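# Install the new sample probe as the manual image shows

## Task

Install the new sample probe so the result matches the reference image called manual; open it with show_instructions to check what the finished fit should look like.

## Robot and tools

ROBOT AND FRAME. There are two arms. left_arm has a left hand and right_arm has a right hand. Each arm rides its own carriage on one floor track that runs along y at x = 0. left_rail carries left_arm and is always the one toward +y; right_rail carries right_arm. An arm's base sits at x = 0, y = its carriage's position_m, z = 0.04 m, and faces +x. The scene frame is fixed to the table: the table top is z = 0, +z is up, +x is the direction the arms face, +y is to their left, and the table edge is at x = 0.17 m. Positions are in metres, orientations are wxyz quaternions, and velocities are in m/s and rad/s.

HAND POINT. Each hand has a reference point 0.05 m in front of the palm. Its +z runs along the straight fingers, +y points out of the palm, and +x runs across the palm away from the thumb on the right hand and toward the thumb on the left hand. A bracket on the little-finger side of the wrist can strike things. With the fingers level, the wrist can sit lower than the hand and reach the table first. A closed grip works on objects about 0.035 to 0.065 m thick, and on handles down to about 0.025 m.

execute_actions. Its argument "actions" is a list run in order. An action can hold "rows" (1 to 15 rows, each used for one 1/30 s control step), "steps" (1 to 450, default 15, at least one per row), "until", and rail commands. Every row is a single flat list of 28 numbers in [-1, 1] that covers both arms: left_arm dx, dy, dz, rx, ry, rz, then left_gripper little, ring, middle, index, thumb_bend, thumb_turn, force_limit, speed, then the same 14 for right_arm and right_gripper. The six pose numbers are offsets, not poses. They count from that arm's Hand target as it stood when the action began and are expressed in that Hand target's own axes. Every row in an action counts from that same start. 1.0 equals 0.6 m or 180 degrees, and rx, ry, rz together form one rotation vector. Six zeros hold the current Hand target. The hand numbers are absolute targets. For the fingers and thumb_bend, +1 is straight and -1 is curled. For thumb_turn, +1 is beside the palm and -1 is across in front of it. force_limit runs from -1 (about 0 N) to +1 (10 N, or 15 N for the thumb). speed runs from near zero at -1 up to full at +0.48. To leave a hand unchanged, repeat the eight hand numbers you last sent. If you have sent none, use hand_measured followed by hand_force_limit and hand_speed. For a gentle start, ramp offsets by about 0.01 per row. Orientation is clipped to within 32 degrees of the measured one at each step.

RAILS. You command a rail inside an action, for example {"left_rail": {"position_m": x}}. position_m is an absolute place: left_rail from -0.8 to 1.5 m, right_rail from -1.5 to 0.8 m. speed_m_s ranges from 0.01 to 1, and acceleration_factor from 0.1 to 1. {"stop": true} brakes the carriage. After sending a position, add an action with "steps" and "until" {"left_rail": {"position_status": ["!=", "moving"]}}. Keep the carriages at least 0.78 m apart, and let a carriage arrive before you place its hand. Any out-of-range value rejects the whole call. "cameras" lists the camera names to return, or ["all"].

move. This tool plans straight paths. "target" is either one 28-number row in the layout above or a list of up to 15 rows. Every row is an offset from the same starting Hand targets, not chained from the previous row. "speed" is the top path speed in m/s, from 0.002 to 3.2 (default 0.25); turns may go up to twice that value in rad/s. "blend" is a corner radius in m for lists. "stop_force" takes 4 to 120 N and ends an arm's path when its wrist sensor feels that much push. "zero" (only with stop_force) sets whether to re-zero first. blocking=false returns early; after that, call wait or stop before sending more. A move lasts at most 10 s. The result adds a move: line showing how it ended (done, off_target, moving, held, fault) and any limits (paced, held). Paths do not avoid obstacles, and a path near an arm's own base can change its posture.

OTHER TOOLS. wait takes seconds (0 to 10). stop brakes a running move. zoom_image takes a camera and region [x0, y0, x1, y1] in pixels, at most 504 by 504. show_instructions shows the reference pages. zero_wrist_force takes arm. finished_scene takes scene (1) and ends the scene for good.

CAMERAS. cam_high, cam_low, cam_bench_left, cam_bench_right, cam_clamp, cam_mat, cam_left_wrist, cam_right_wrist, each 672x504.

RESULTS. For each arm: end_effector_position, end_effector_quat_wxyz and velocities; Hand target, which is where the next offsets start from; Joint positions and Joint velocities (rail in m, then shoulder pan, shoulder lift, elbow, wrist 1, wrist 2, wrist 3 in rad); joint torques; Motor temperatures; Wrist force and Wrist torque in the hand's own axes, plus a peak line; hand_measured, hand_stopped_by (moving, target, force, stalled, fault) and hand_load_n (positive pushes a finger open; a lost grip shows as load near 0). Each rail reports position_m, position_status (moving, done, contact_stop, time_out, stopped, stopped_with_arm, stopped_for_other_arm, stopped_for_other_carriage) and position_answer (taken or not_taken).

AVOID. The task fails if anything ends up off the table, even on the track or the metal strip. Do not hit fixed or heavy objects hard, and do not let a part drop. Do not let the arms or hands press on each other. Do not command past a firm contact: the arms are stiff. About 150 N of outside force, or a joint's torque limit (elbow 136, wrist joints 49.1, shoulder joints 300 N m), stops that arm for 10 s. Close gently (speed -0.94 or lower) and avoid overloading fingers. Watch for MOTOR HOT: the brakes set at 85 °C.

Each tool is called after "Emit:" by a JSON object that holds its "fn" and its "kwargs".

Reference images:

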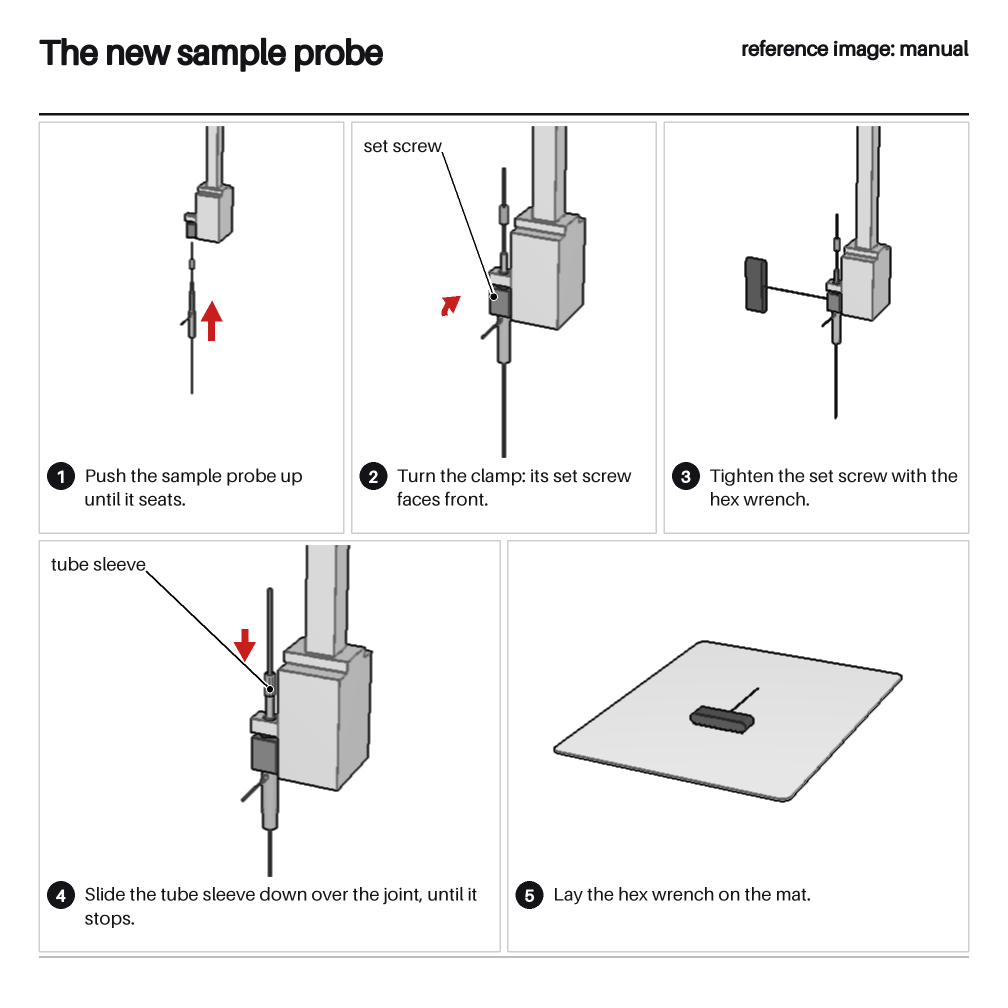

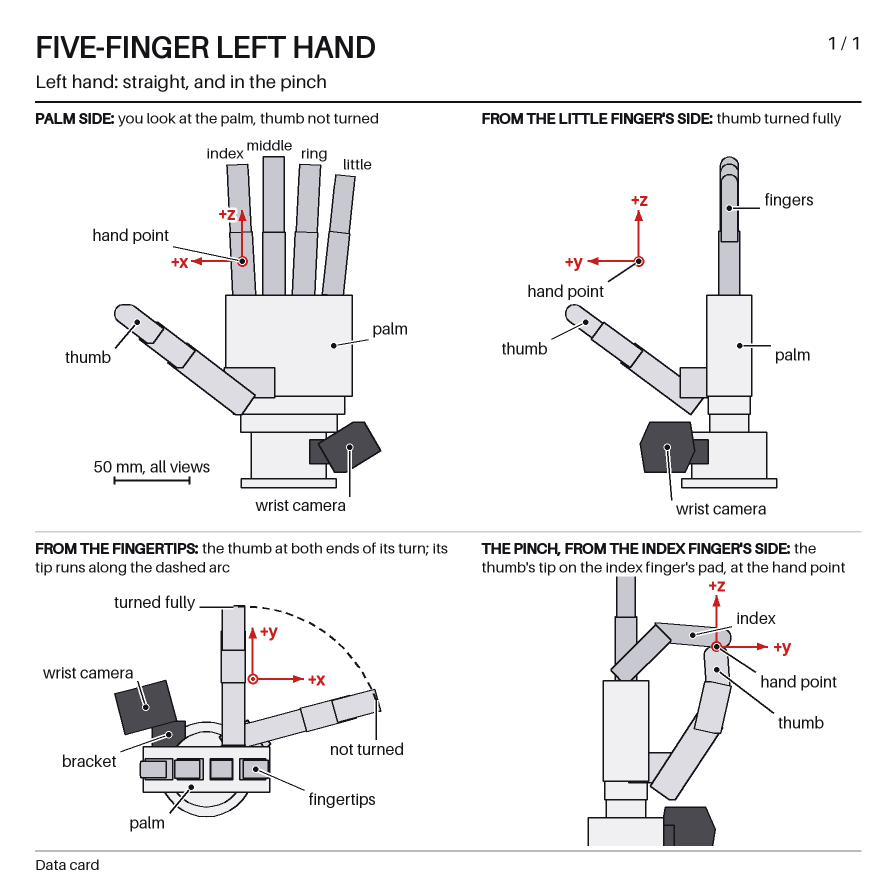

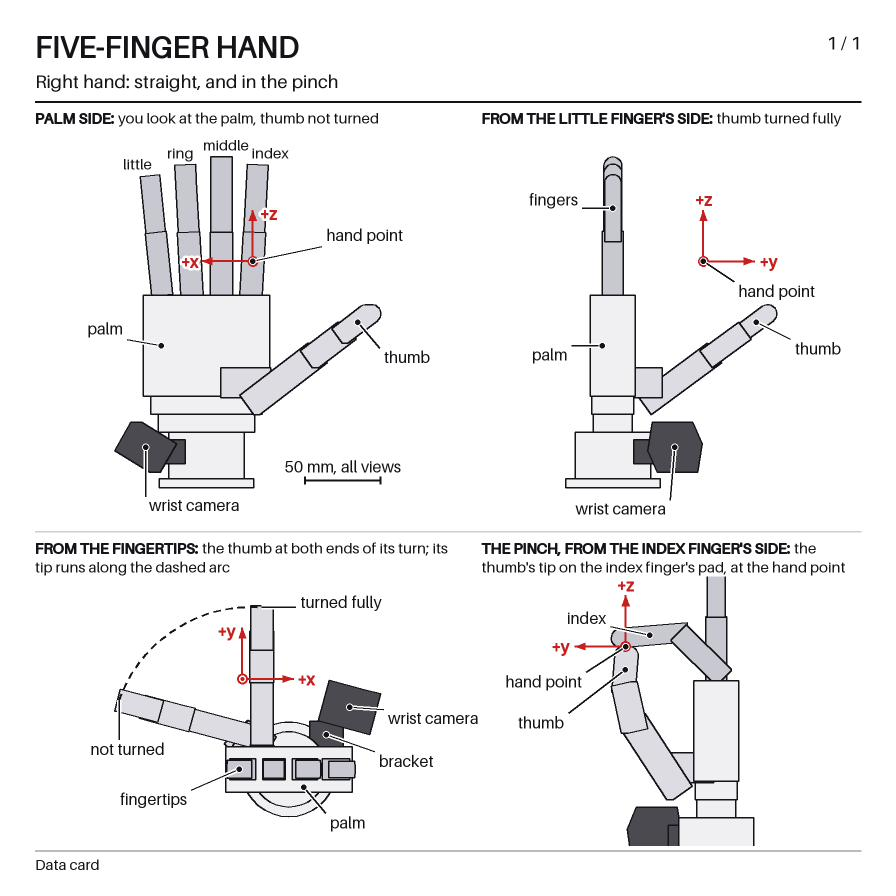

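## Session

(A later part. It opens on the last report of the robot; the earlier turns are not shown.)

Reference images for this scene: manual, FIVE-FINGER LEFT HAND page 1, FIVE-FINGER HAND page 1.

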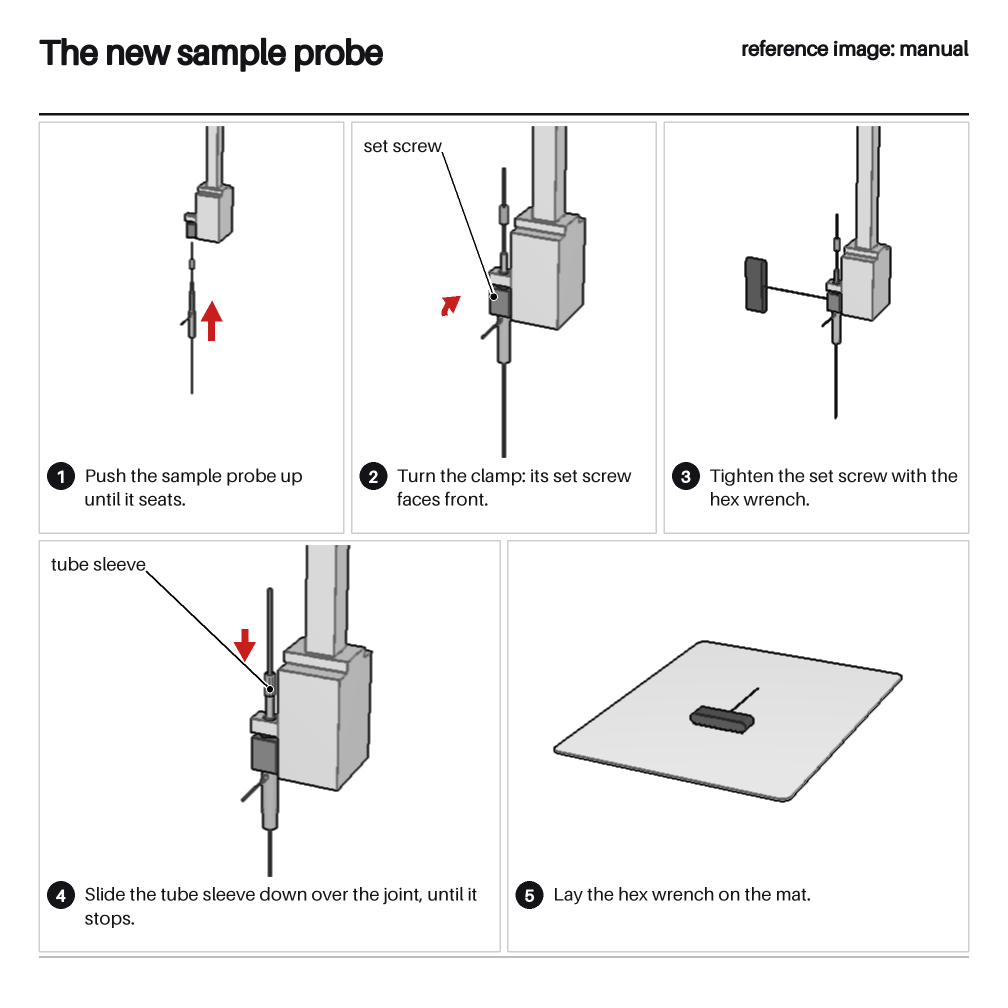

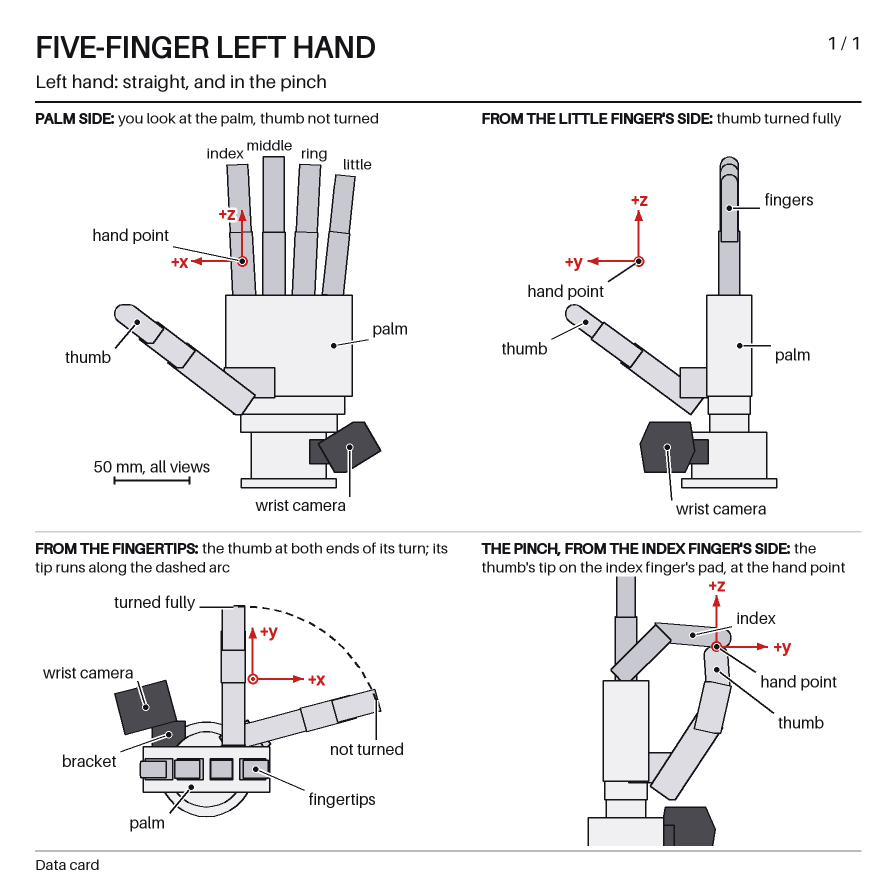

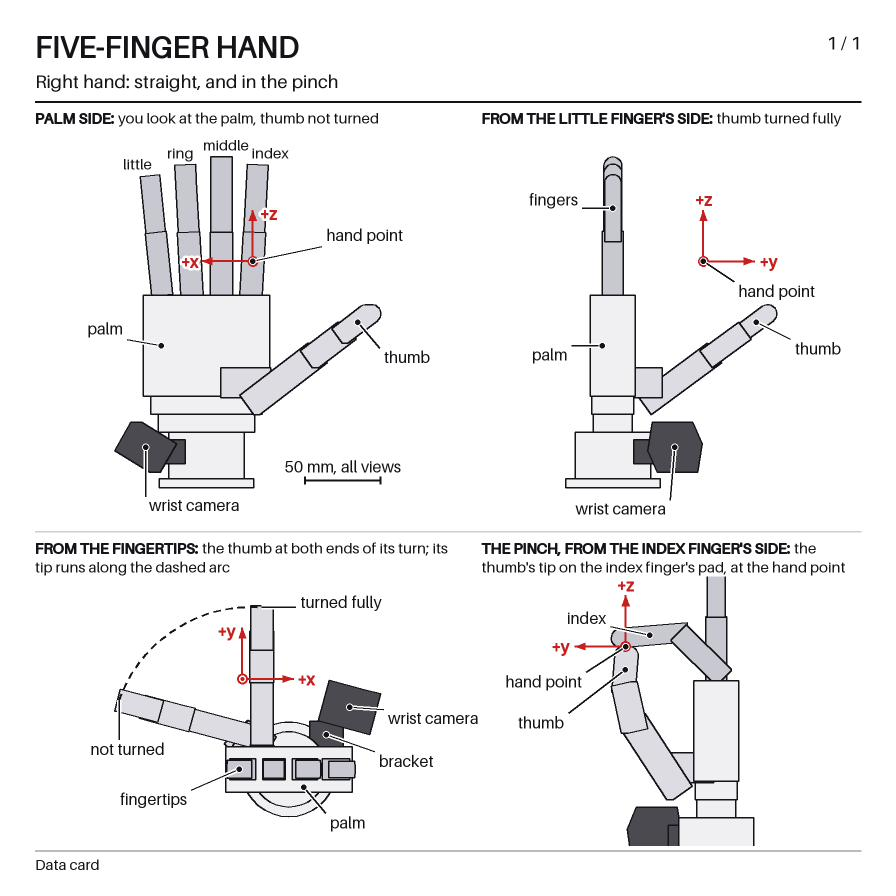

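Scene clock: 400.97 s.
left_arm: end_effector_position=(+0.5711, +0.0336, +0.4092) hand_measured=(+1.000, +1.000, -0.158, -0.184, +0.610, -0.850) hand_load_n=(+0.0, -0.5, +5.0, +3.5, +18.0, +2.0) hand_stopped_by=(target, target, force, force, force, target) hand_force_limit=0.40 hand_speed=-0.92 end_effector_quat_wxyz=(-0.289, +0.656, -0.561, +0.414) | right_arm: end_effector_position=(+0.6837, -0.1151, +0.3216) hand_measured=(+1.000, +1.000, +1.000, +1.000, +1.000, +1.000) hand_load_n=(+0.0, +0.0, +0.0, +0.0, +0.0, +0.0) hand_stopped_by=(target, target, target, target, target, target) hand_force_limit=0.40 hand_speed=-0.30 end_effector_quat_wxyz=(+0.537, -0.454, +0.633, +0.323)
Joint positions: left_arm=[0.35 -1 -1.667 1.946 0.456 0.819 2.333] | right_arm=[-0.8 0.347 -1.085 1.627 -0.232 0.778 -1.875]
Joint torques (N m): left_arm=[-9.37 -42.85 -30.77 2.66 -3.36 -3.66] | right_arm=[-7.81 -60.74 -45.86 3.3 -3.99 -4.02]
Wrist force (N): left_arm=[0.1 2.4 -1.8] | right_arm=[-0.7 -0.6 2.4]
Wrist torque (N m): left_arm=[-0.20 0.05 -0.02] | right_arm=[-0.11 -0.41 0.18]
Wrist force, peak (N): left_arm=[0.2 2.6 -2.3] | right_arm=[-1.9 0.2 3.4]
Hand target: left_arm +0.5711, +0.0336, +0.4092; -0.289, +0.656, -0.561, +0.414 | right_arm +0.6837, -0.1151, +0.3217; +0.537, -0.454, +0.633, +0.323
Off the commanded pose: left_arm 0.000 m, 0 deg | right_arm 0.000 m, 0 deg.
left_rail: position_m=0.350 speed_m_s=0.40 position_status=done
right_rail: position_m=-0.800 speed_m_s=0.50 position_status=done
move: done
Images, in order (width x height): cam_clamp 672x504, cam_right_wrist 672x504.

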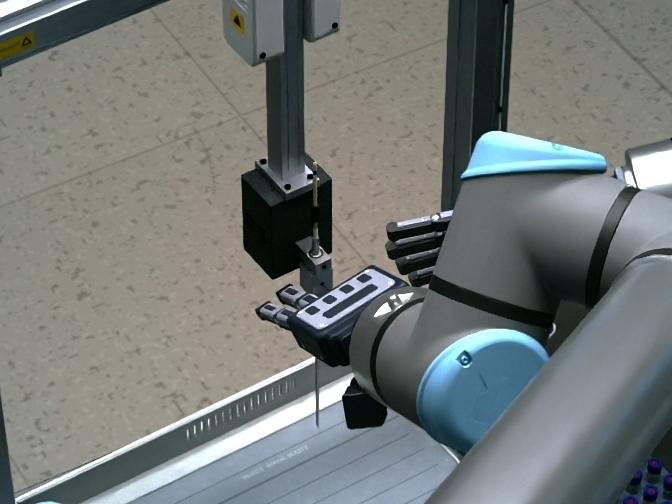

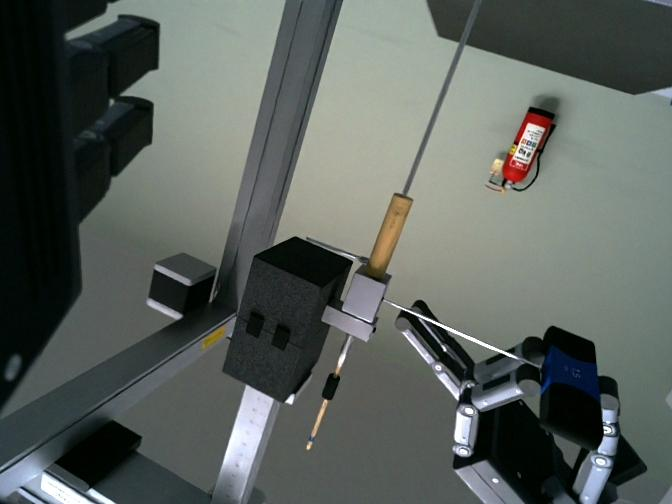

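Emit:
{"fn": "move", "kwargs": {"target": [0.00021,0.00171,-0.00285,0,0,0,1,1,-0.6,-0.6,0.25,-0.85,0.4,-0.92,0,0,0,0,0,0,1,1,1,1,1,1,0.4,-0.3], "speed": 0.02, "cameras": ["cam_clamp","cam_right_wrist"]}}

Emit:
{"fn": "zoom_image", "kwargs": {"camera": "cam_right_wrist", "region": [374, 290, 394, 310]}}

Emit:
{"fn": "zoom_image", "kwargs": {"camera": "cam_clamp", "region": [314, 276, 332, 294]}}

Scene clock: 404.13 s.
left_arm: end_effector_position=(+0.5692, +0.0334, +0.4092) hand_measured=(+1.000, +1.000, -0.158, -0.184, +0.610, -0.850) hand_load_n=(+0.0, +0.0, +7.5, +5.5, +16.0, +2.5) hand_stopped_by=(target, target, force, force, force, target) hand_force_limit=0.40 hand_speed=-0.92 end_effector_quat_wxyz=(-0.289, +0.656, -0.561, +0.414) | right_arm: end_effector_position=(+0.6837, -0.1151, +0.3217) hand_measured=(+1.000, +1.000, +1.000, +1.000, +1.000, +1.000) hand_load_n=(+0.0, +0.0, +0.0, +0.0, +0.0, +0.0) hand_stopped_by=(target, target, target, target, target, target) hand_force_limit=0.40 hand_speed=-0.30 end_effector_quat_wxyz=(+0.537, -0.454, +0.633, +0.323)
Joint positions: left_arm=[0.35 -1.004 -1.669 1.948 0.459 0.815 2.33] | right_arm=[-0.8 0.347 -1.085 1.627 -0.232 0.778 -1.876]
Joint torques (N m): left_arm=[-11.1 -44.79 -28.7 3.79 -3.71 -2.73] | right_arm=[-8.71 -61.05 -45.03 3.43 -3.78 -4.04]
Wrist force (N): left_arm=[0.3 -1.2 2.8] | right_arm=[-0.9 -0.5 2.5]
Wrist torque (N m): left_arm=[-0.14 0.06 0.19] | right_arm=[-0.11 -0.41 0.17]
Wrist force, peak (N): left_arm=[0.1 2.9 -2.1] | right_arm=[-1.2 -0.6 3.0]
Hand target: left_arm +0.5691, +0.0334, +0.4092; -0.289, +0.656, -0.561, +0.414 | right_arm +0.6837, -0.1151, +0.3217; +0.537, -0.454, +0.633, +0.323
Off the commanded pose: left_arm 0.000 m, 0 deg | right_arm 0.000 m, 0 deg.
left_rail: position_m=0.350 speed_m_s=0.40 position_status=done
right_rail: position_m=-0.800 speed_m_s=0.50 position_status=done
move: done
Images, in order (width x height): cam_clamp 672x504, cam_right_wrist 672x504.

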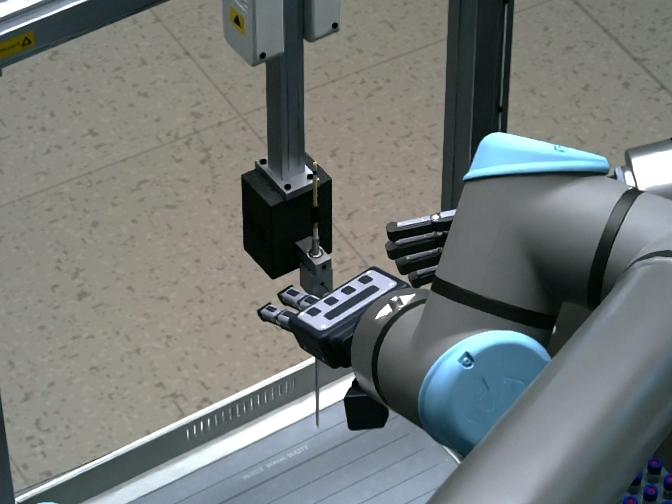

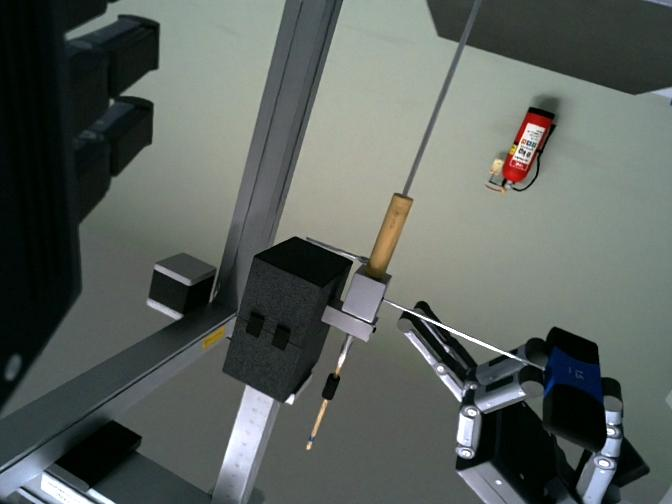

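Scaled by 25.200 from the camera's 672x504 image, which has a finer 960x720 frame.

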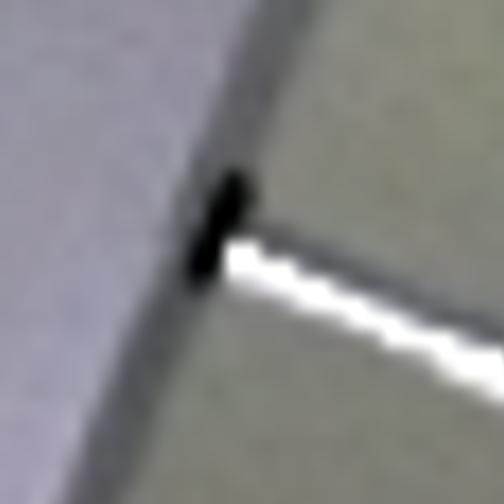

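Scaled by 28.000 from the camera's 672x504 image, which has a finer 960x720 frame.

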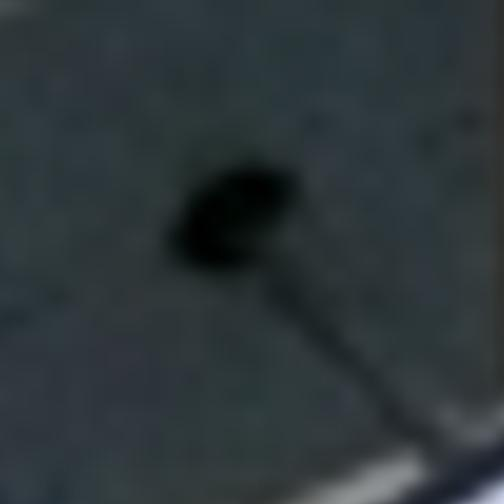

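Emit:
{"fn": "zoom_image", "kwargs": {"camera": "cam_right_wrist", "region": [460, 300, 600, 440]}}

Emit:
{"fn": "zoom_image", "kwargs": {"camera": "cam_right_wrist", "region": [360, 275, 410, 325]}}

Scaled by 3.600 from the camera's 672x504 image, which has a finer 960x720 frame.

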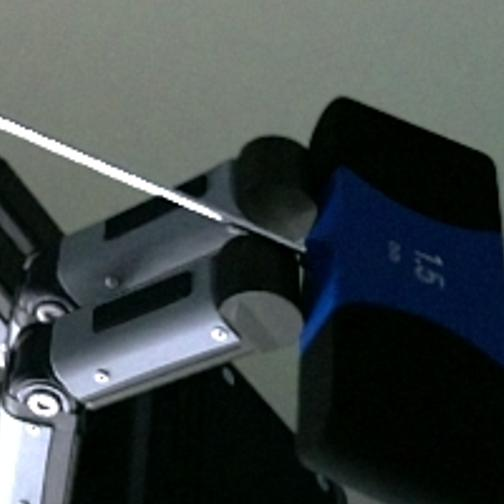

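Scaled by 10.080 from the camera's 672x504 image, which has a finer 960x720 frame.

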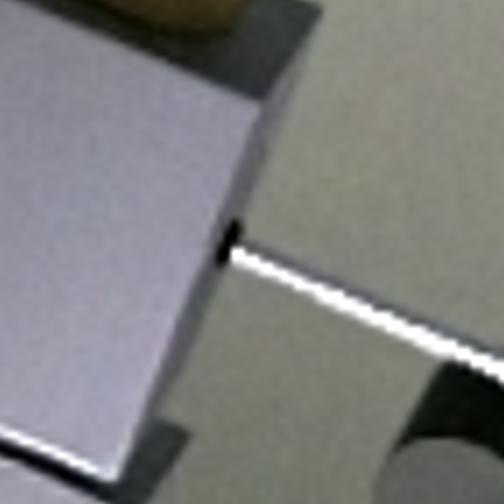

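Emit:
{"fn": "move", "kwargs": {"target": [-0.00031,-0.00257,0.00428,0,0,0,1,1,-0.6,-0.6,0.25,-0.85,0.4,-0.92,0,0,0,0,0,0,1,1,1,1,1,1,0.4,-0.3], "speed": 0.006, "stop_force": 4, "cameras": ["cam_right_wrist"]}}

Emit:
{"fn": "zoom_image", "kwargs": {"camera": "cam_right_wrist", "region": [374, 290, 394, 310]}}

Emit:
{"fn": "move", "kwargs": {"target": [0.01055,0.00253,0.00238,-0.01208,-0.08423,0.1433,1,1,-0.6,-0.6,0.25,-0.85,0.4,-0.92,0,0,0,0,0,0,1,1,1,1,1,1,0.4,-0.3], "speed": 0.1, "cameras": ["cam_right_wrist","cam_clamp"]}}

Emit:
{"fn": "zoom_image", "kwargs": {"camera": "cam_right_wrist", "region": [374, 290, 394, 310]}}

Emit:
{"fn": "zoom_image", "kwargs": {"camera": "cam_right_wrist", "region": [460, 300, 600, 440]}}

Scene clock: 406.80 s.
left_arm: end_effector_position=(+0.5711, +0.0336, +0.4093) hand_measured=(+1.000, +1.000, -0.158, -0.184, +0.610, -0.850) hand_load_n=(+0.0, +0.0, +5.5, +4.0, +17.5, +1.5) hand_stopped_by=(target, target, force, force, force, target) hand_force_limit=0.40 hand_speed=-0.92 end_effector_quat_wxyz=(-0.289, +0.656, -0.561, +0.414) | right_arm: end_effector_position=(+0.6837, -0.1151, +0.3217) hand_measured=(+1.000, +1.000, +1.000, +1.000, +1.000, +1.000) hand_load_n=(+0.0, +0.0, +0.0, +0.0, +0.0, -0.5) hand_stopped_by=(target, target, target, target, target, target) hand_force_limit=0.40 hand_speed=-0.30 end_effector_quat_wxyz=(+0.537, -0.454, +0.633, +0.323)
Joint positions: left_arm=[0.35 -1 -1.667 1.946 0.456 0.819 2.333] | right_arm=[-0.8 0.347 -1.085 1.627 -0.232 0.778 -1.876]
Joint torques (N m): left_arm=[-10.15 -42.43 -30.65 3.11 -4.66 -3.31] | right_arm=[-8.81 -59.56 -45.19 3.33 -4.06 -4.06]
Wrist force (N): left_arm=[0.3 1.4 -1.1] | right_arm=[-1.1 -0.1 2.7]
Wrist torque (N m): left_arm=[-0.17 0.05 0.00] | right_arm=[-0.06 -0.37 0.17]
Wrist force, peak (N): left_arm=[0.1 3.4 -3.9] | right_arm=[-1.2 -0.2 2.9]
Hand target: left_arm +0.5711, +0.0336, +0.4093; -0.289, +0.656, -0.561, +0.414 (not the last commanded pose) | right_arm +0.6837, -0.1151, +0.3217; +0.537, -0.454, +0.633, +0.323
Off the commanded pose: left_arm 0.001 m, 0 deg | right_arm 0.000 m, 0 deg.
left_rail: position_m=0.350 speed_m_s=0.40 position_status=done
right_rail: position_m=-0.800 speed_m_s=0.50 position_status=done
move: contact (left_arm)
Images, in order (width x height): cam_right_wrist 672x504.

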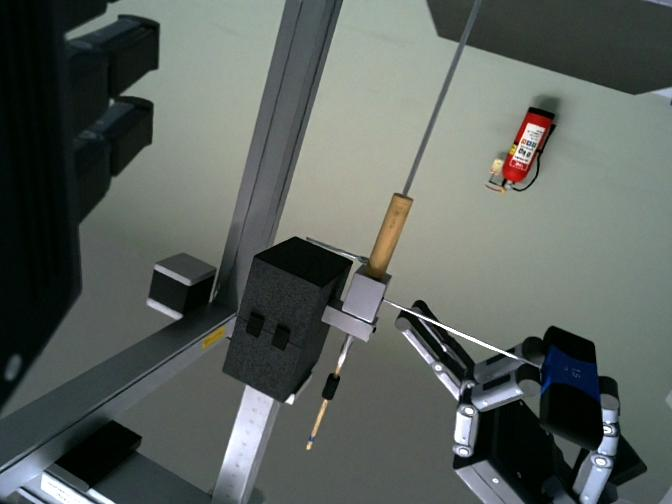

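Scaled by 25.200 from the camera's 672x504 image, which has a finer 960x720 frame.

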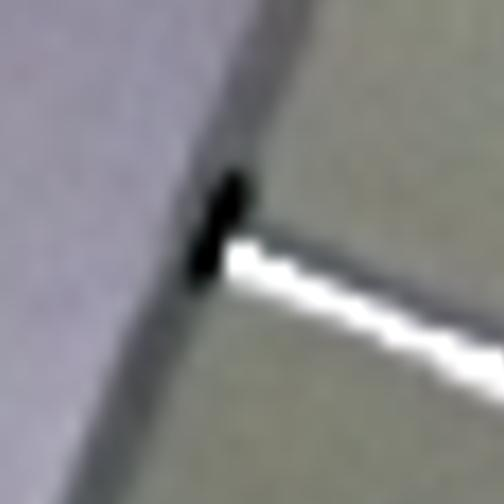

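Scene clock: 409.83 s.
left_arm: end_effector_position=(+0.5717, +0.0270, +0.4087) hand_measured=(+1.000, +1.000, -0.158, -0.184, +0.610, -0.850) hand_load_n=(+0.0, +0.0, +5.0, +3.5, +18.0, +2.0) hand_stopped_by=(target, target, force, force, force, target) hand_force_limit=0.40 hand_speed=-0.92 end_effector_quat_wxyz=(+0.432, -0.568, +0.658, -0.240) | right_arm: end_effector_position=(+0.6837, -0.1151, +0.3217) hand_measured=(+1.000, +1.000, +1.000, +1.000, +1.000, +1.000) hand_load_n=(+0.0, +0.0, +0.0, +0.0, +0.0, +0.0) hand_stopped_by=(target, target, target, target, target, target) hand_force_limit=0.40 hand_speed=-0.30 end_effector_quat_wxyz=(+0.537, -0.454, +0.633, +0.323)
Joint positions: left_arm=[0.35 -1.095 -1.48 1.798 0.832 0.595 2.419] | right_arm=[-0.8 0.347 -1.085 1.627 -0.232 0.778 -1.876]
Joint torques (N m): left_arm=[-8.06 -31.5 -43.78 4.01 -5.07 -3.19] | right_arm=[-9.19 -59.82 -44.94 3.21 -4.05 -3.88]
Wrist force (N): left_arm=[-0.8 2.0 -2.5] | right_arm=[-1.1 -0.5 2.7]
Wrist torque (N m): left_arm=[-0.23 0.11 -0.12] | right_arm=[-0.12 -0.38 0.16]
Wrist force, peak (N): left_arm=[-0.7 2.4 -3.1] | right_arm=[-0.9 -0.4 3.0]
Hand target: left_arm +0.5717, +0.0270, +0.4087; +0.432, -0.568, +0.658, -0.240 | right_arm +0.6837, -0.1151, +0.3217; +0.537, -0.454, +0.633, +0.323
Off the commanded pose: left_arm 0.000 m, 0 deg | right_arm 0.000 m, 0 deg.
left_rail: position_m=0.350 speed_m_s=0.40 position_status=done
right_rail: position_m=-0.800 speed_m_s=0.50 position_status=done
move: done
Images, in order (width x height): cam_clamp 672x504, cam_right_wrist 672x504.

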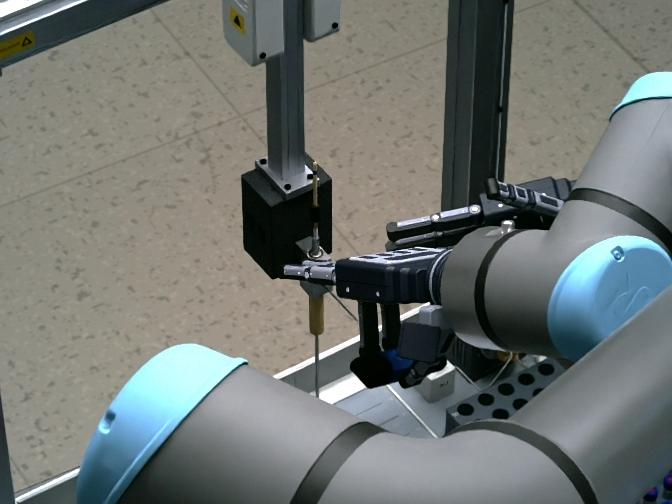

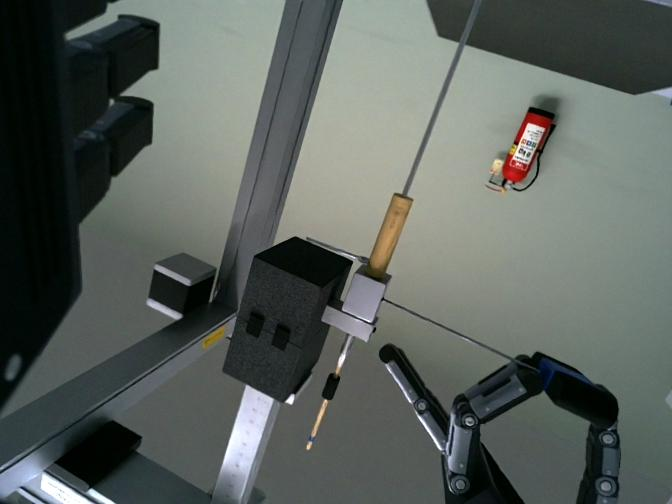

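Scaled by 25.200 from the camera's 672x504 image, which has a finer 960x720 frame.

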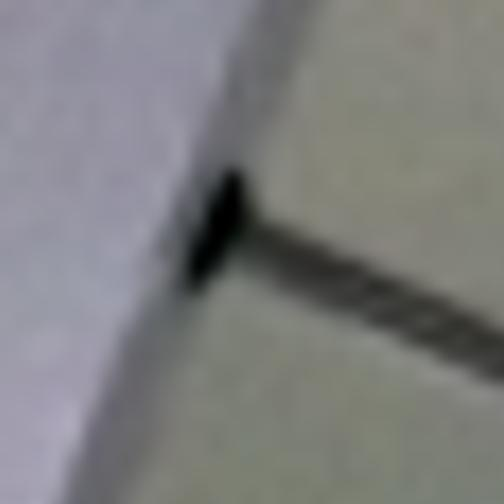

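Scaled by 3.600 from the camera's 672x504 image, which has a finer 960x720 frame.

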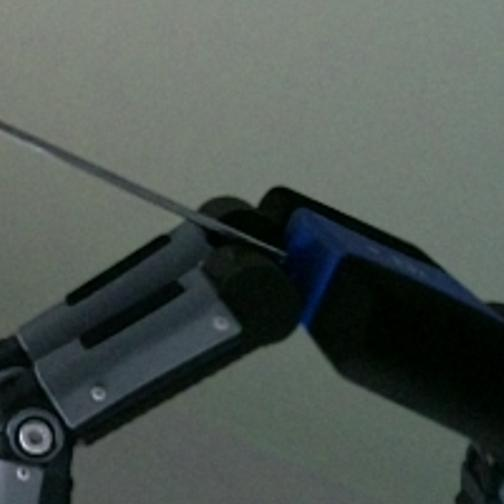

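Emit:
{"fn": "move", "kwargs": {"target": [0.01055,0.00253,0.00238,-0.01208,-0.08423,0.1433,1,1,-0.6,-0.6,0.25,-0.85,0.4,-0.92,0,0,0,0,0,0,1,1,1,1,1,1,0.4,-0.3], "speed": 0.1, "cameras": ["cam_right_wrist","cam_clamp"]}}

Emit:
{"fn": "zoom_image", "kwargs": {"camera": "cam_right_wrist", "region": [374, 290, 394, 310]}}

Emit:
{"fn": "zoom_image", "kwargs": {"camera": "cam_right_wrist", "region": [460, 300, 600, 440]}}

Scene clock: 413.87 s.
left_arm: end_effector_position=(+0.5722, +0.0216, +0.4049) hand_measured=(+1.000, +1.000, -0.158, -0.184, +0.610, -0.850) hand_load_n=(+0.0, +0.0, +4.5, +2.5, +19.0, +2.0) hand_stopped_by=(target, target, force, force, force, target) hand_force_limit=0.40 hand_speed=-0.92 end_effector_quat_wxyz=(+0.546, -0.442, +0.710, -0.049) | right_arm: end_effector_position=(+0.6837, -0.1151, +0.3217) hand_measured=(+1.000, +1.000, +1.000, +1.000, +1.000, +1.000) hand_load_n=(+0.0, +0.0, +0.0, +0.0, +0.0, +0.0) hand_stopped_by=(target, target, target, target, target, target) hand_force_limit=0.40 hand_speed=-0.30 end_effector_quat_wxyz=(+0.537, -0.454, +0.633, +0.323)
Joint positions: left_arm=[0.35 -1.159 -1.274 1.736 1.237 0.414 2.356] | right_arm=[-0.8 0.347 -1.085 1.627 -0.232 0.778 -1.876]
Joint torques (N m): left_arm=[-7.22 -47.03 -37.06 5.71 -6.11 -3.07] | right_arm=[-9.09 -60.84 -44.83 3.24 -4.07 -4.02]
Wrist force (N): left_arm=[-0.9 4.4 -2.8] | right_arm=[-0.9 -0.1 2.9]
Wrist torque (N m): left_arm=[-0.14 0.27 -0.06] | right_arm=[-0.07 -0.40 0.18]
Wrist force, peak (N): left_arm=[-2.0 5.2 -4.1] | right_arm=[-1.3 -0.5 2.9]
Hand target: left_arm +0.5722, +0.0216, +0.4048; +0.546, -0.442, +0.710, -0.049 | right_arm +0.6837, -0.1151, +0.3217; +0.537, -0.454, +0.633, +0.323
Off the commanded pose: left_arm 0.000 m, 0 deg | right_arm 0.000 m, 0 deg.
left_rail: position_m=0.350 speed_m_s=0.40 position_status=done
right_rail: position_m=-0.800 speed_m_s=0.50 position_status=done
move: done
Images, in order (width x height): cam_clamp 672x504, cam_right_wrist 672x504.

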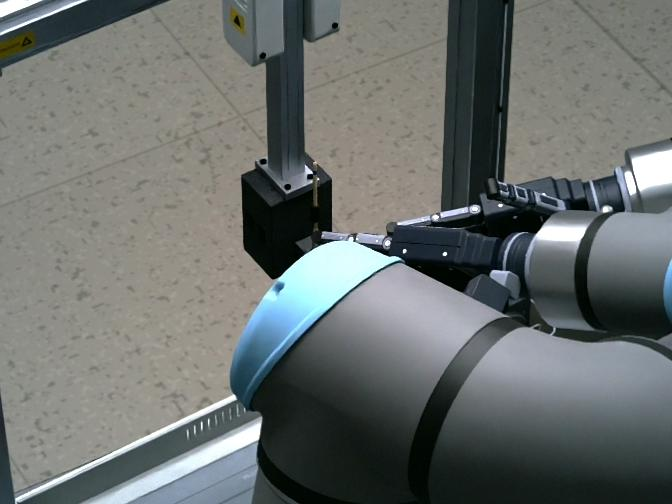

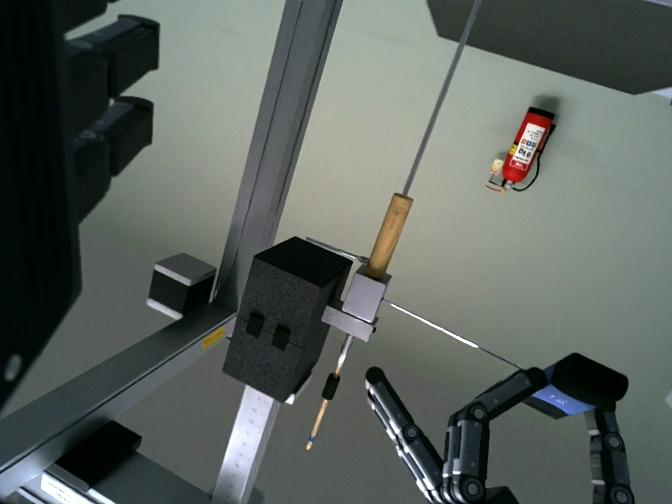

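Scaled by 25.200 from the camera's 672x504 image, which has a finer 960x720 frame.

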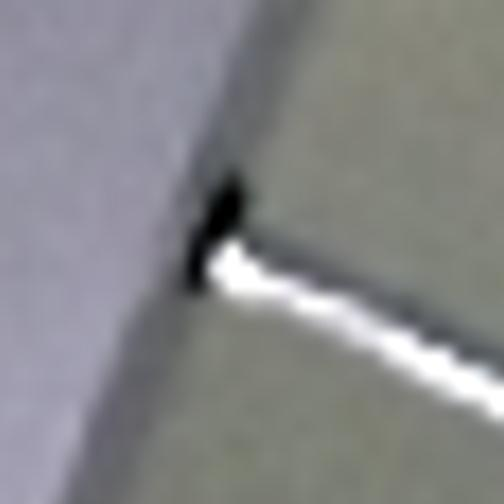

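Scaled by 3.600 from the camera's 672x504 image, which has a finer 960x720 frame.

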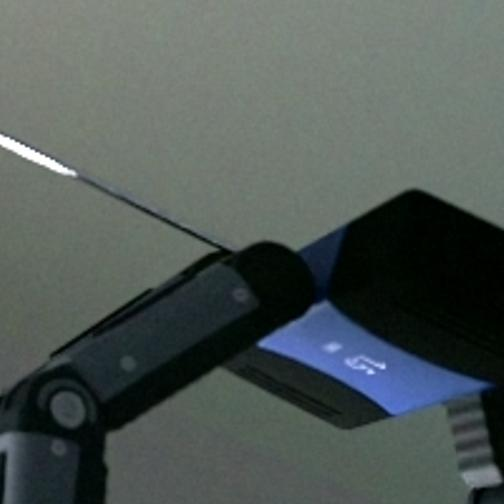

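Emit:
{"fn": "move", "kwargs": {"target": [0.0064,0.00518,0.00277,0.01098,-0.01063,-0.00547,1,1,-0.6,-0.6,0.25,-0.85,0.4,-0.92,0,0,0,0,0,0,1,1,1,1,1,1,0.4,-0.3], "speed": 0.05, "cameras": ["cam_right_wrist","cam_left_wrist"]}}

Emit:
{"fn": "zoom_image", "kwargs": {"camera": "cam_right_wrist", "region": [374, 290, 394, 310]}}

Emit:
{"fn": "zoom_image", "kwargs": {"camera": "cam_right_wrist", "region": [460, 300, 600, 440]}}

Scene clock: 415.50 s.
left_arm: end_effector_position=(+0.5718, +0.0215, +0.3997) hand_measured=(+1.000, +1.000, -0.158, -0.184, +0.610, -0.850) hand_load_n=(+0.0, +0.0, +4.5, +3.5, +18.0, +1.5) hand_stopped_by=(target, target, force, force, force, target) hand_force_limit=0.40 hand_speed=-0.92 end_effector_quat_wxyz=(+0.565, -0.439, +0.696, -0.058) | right_arm: end_effector_position=(+0.6837, -0.1151, +0.3217) hand_measured=(+1.000, +1.000, +1.000, +1.000, +1.000, +1.000) hand_load_n=(+0.0, +0.0, +0.0, +0.0, +0.0, +0.0) hand_stopped_by=(target, target, target, target, target, target) hand_force_limit=0.40 hand_speed=-0.30 end_effector_quat_wxyz=(+0.537, -0.454, +0.633, +0.323)
Joint positions: left_arm=[0.35 -1.173 -1.267 1.766 1.237 0.368 2.3] | right_arm=[-0.8 0.347 -1.085 1.627 -0.232 0.778 -1.876]
Joint torques (N m): left_arm=[-9.97 -45.42 -23.6 5.64 -5.81 -3.57] | right_arm=[-9.57 -60.96 -44.79 3.11 -4.05 -3.98]
Wrist force (N): left_arm=[-1.9 2.1 -2.0] | right_arm=[-1.1 -0.3 2.5]
Wrist torque (N m): left_arm=[-0.11 0.29 -0.02] | right_arm=[-0.08 -0.36 0.16]
Wrist force, peak (N): left_arm=[-1.9 4.6 -3.6] | right_arm=[-1.2 -0.3 2.8]
Hand target: left_arm +0.5718, +0.0215, +0.3996; +0.565, -0.439, +0.696, -0.058 | right_arm +0.6837, -0.1151, +0.3217; +0.537, -0.454, +0.633, +0.323
Off the commanded pose: left_arm 0.000 m, 0 deg | right_arm 0.000 m, 0 deg.
left_rail: position_m=0.350 speed_m_s=0.40 position_status=done
right_rail: position_m=-0.800 speed_m_s=0.50 position_status=done
move: done
Images, in order (width x height): cam_left_wrist 672x504, cam_right_wrist 672x504.

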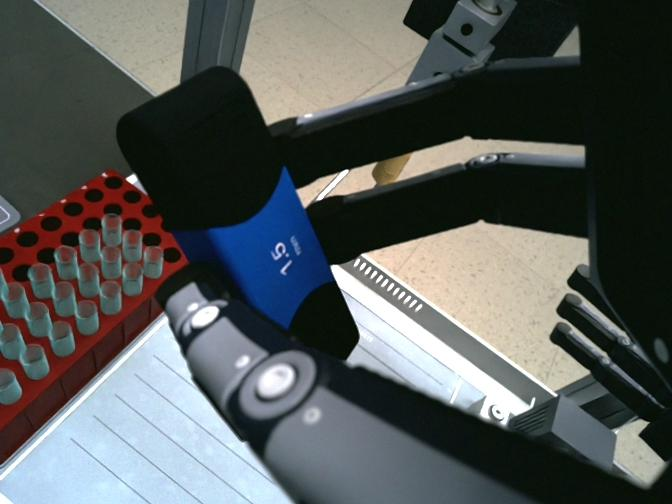

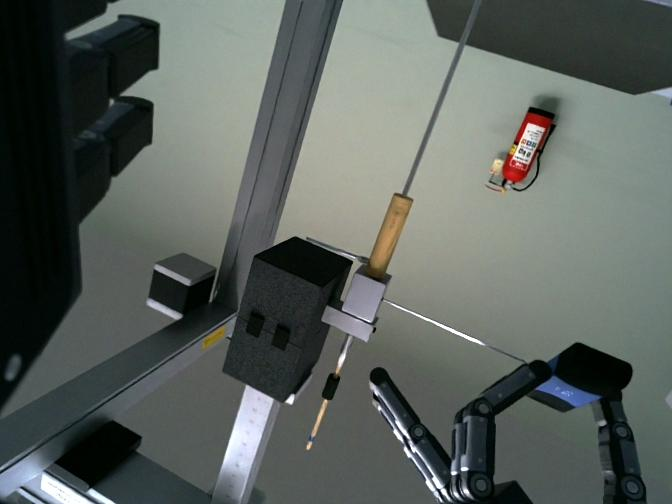

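Scaled by 25.200 from the camera's 672x504 image, which has a finer 960x720 frame.

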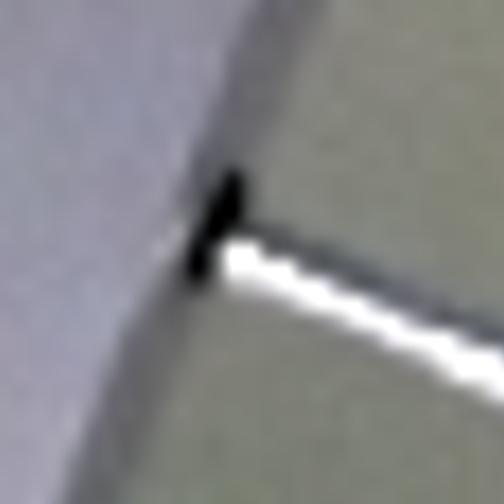

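Scaled by 3.600 from the camera's 672x504 image, which has a finer 960x720 frame.

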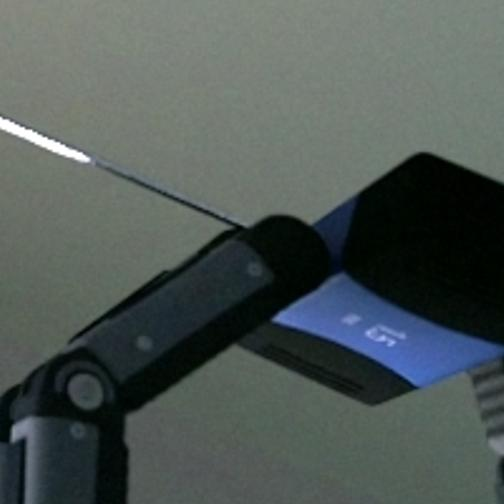

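Emit:
{"fn": "move", "kwargs": {"target": [0.00792,0.0049,0.00312,-0.00633,-0.08117,0.14533,1,1,-0.6,-0.6,0.25,-0.85,0.4,-0.92,0,0,0,0,0,0,1,1,1,1,1,1,0.4,-0.3], "speed": 0.1, "cameras": ["cam_right_wrist","cam_clamp"]}}

Emit:
{"fn": "zoom_image", "kwargs": {"camera": "cam_right_wrist", "region": [374, 290, 394, 310]}}

Emit:
{"fn": "zoom_image", "kwargs": {"camera": "cam_right_wrist", "region": [460, 300, 600, 440]}}

Scene clock: 420.23 s.
left_arm: end_effector_position=(+0.5718, +0.0209, +0.3938) hand_measured=(+1.000, +1.000, -0.158, -0.184, +0.610, -0.850) hand_load_n=(+0.0, +0.0, +4.5, +3.0, +19.0, +1.5) hand_stopped_by=(target, target, force, force, force, target) hand_force_limit=0.40 hand_speed=-0.92 end_effector_quat_wxyz=(+0.642, -0.280, +0.701, +0.134) | right_arm: end_effector_position=(+0.6837, -0.1151, +0.3217) hand_measured=(+1.000, +1.000, +1.000, +1.000, +1.000, +1.000) hand_load_n=(+0.0, +0.0, +0.0, +0.0, +0.0, +0.0) hand_stopped_by=(target, target, target, target, target, target) hand_force_limit=0.40 hand_speed=-0.30 end_effector_quat_wxyz=(+0.537, -0.454, +0.633, +0.323)
Joint positions: left_arm=[0.35 -1.203 -1.104 1.873 1.797 0.258 1.957] | right_arm=[-0.8 0.347 -1.085 1.627 -0.232 0.778 -1.876]
Joint torques (N m): left_arm=[-5.28 -51.4 -18.55 5.15 -5.01 -3.09] | right_arm=[-8.7 -60.01 -44.58 3.19 -4.14 -4.09]
Wrist force (N): left_arm=[-1.8 2.6 -3.1] | right_arm=[-0.6 -0.5 2.4]
Wrist torque (N m): left_arm=[-0.27 0.12 0.04] | right_arm=[-0.09 -0.45 0.19]
Wrist force, peak (N): left_arm=[-2.0 4.2 -4.5] | right_arm=[-1.2 -0.2 2.8]
Hand target: left_arm +0.5718, +0.0209, +0.3938; +0.642, -0.280, +0.701, +0.134 | right_arm +0.6837, -0.1151, +0.3217; +0.537, -0.454, +0.633, +0.323
Off the commanded pose: left_arm 0.000 m, 0 deg | right_arm 0.000 m, 0 deg.
left_rail: position_m=0.350 speed_m_s=0.40 position_status=done
right_rail: position_m=-0.800 speed_m_s=0.50 position_status=done
move: done
Images, in order (width x height): cam_clamp 672x504, cam_right_wrist 672x504.

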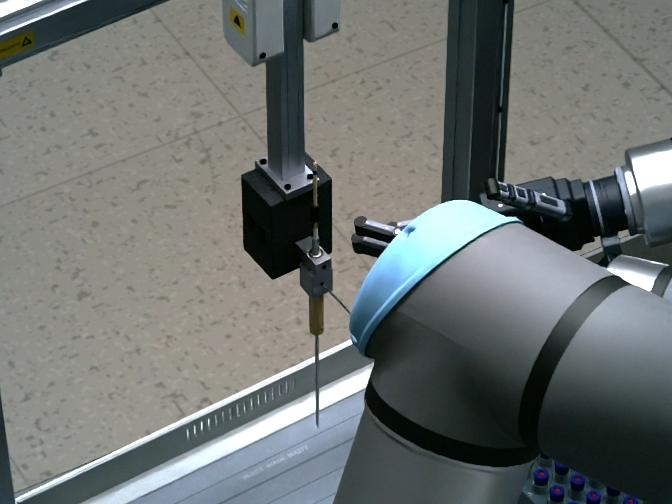

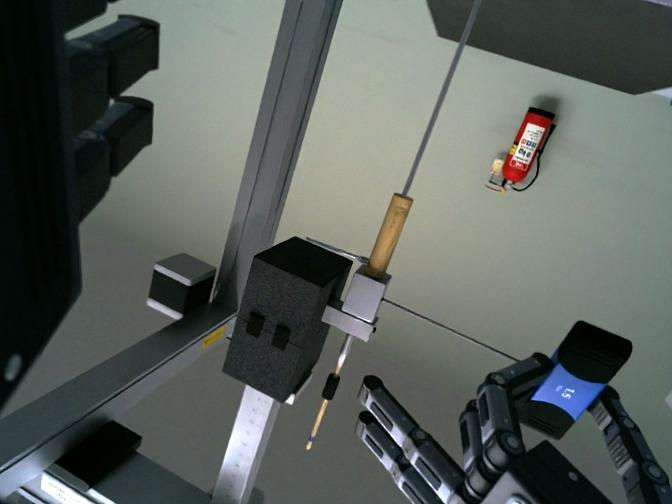

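Scaled by 25.200 from the camera's 672x504 image, which has a finer 960x720 frame.

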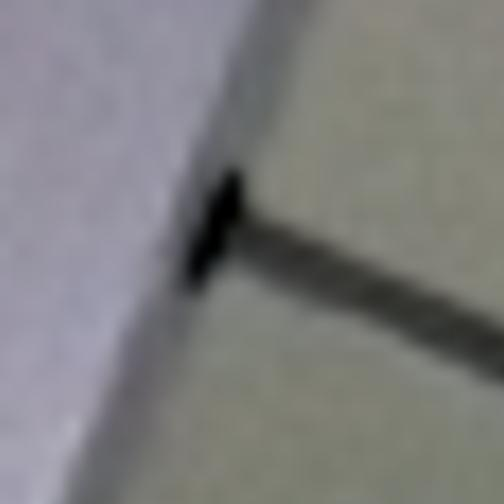

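Scaled by 3.600 from the camera's 672x504 image, which has a finer 960x720 frame.

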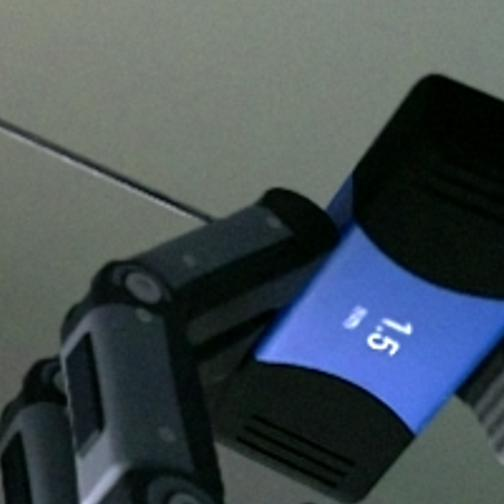

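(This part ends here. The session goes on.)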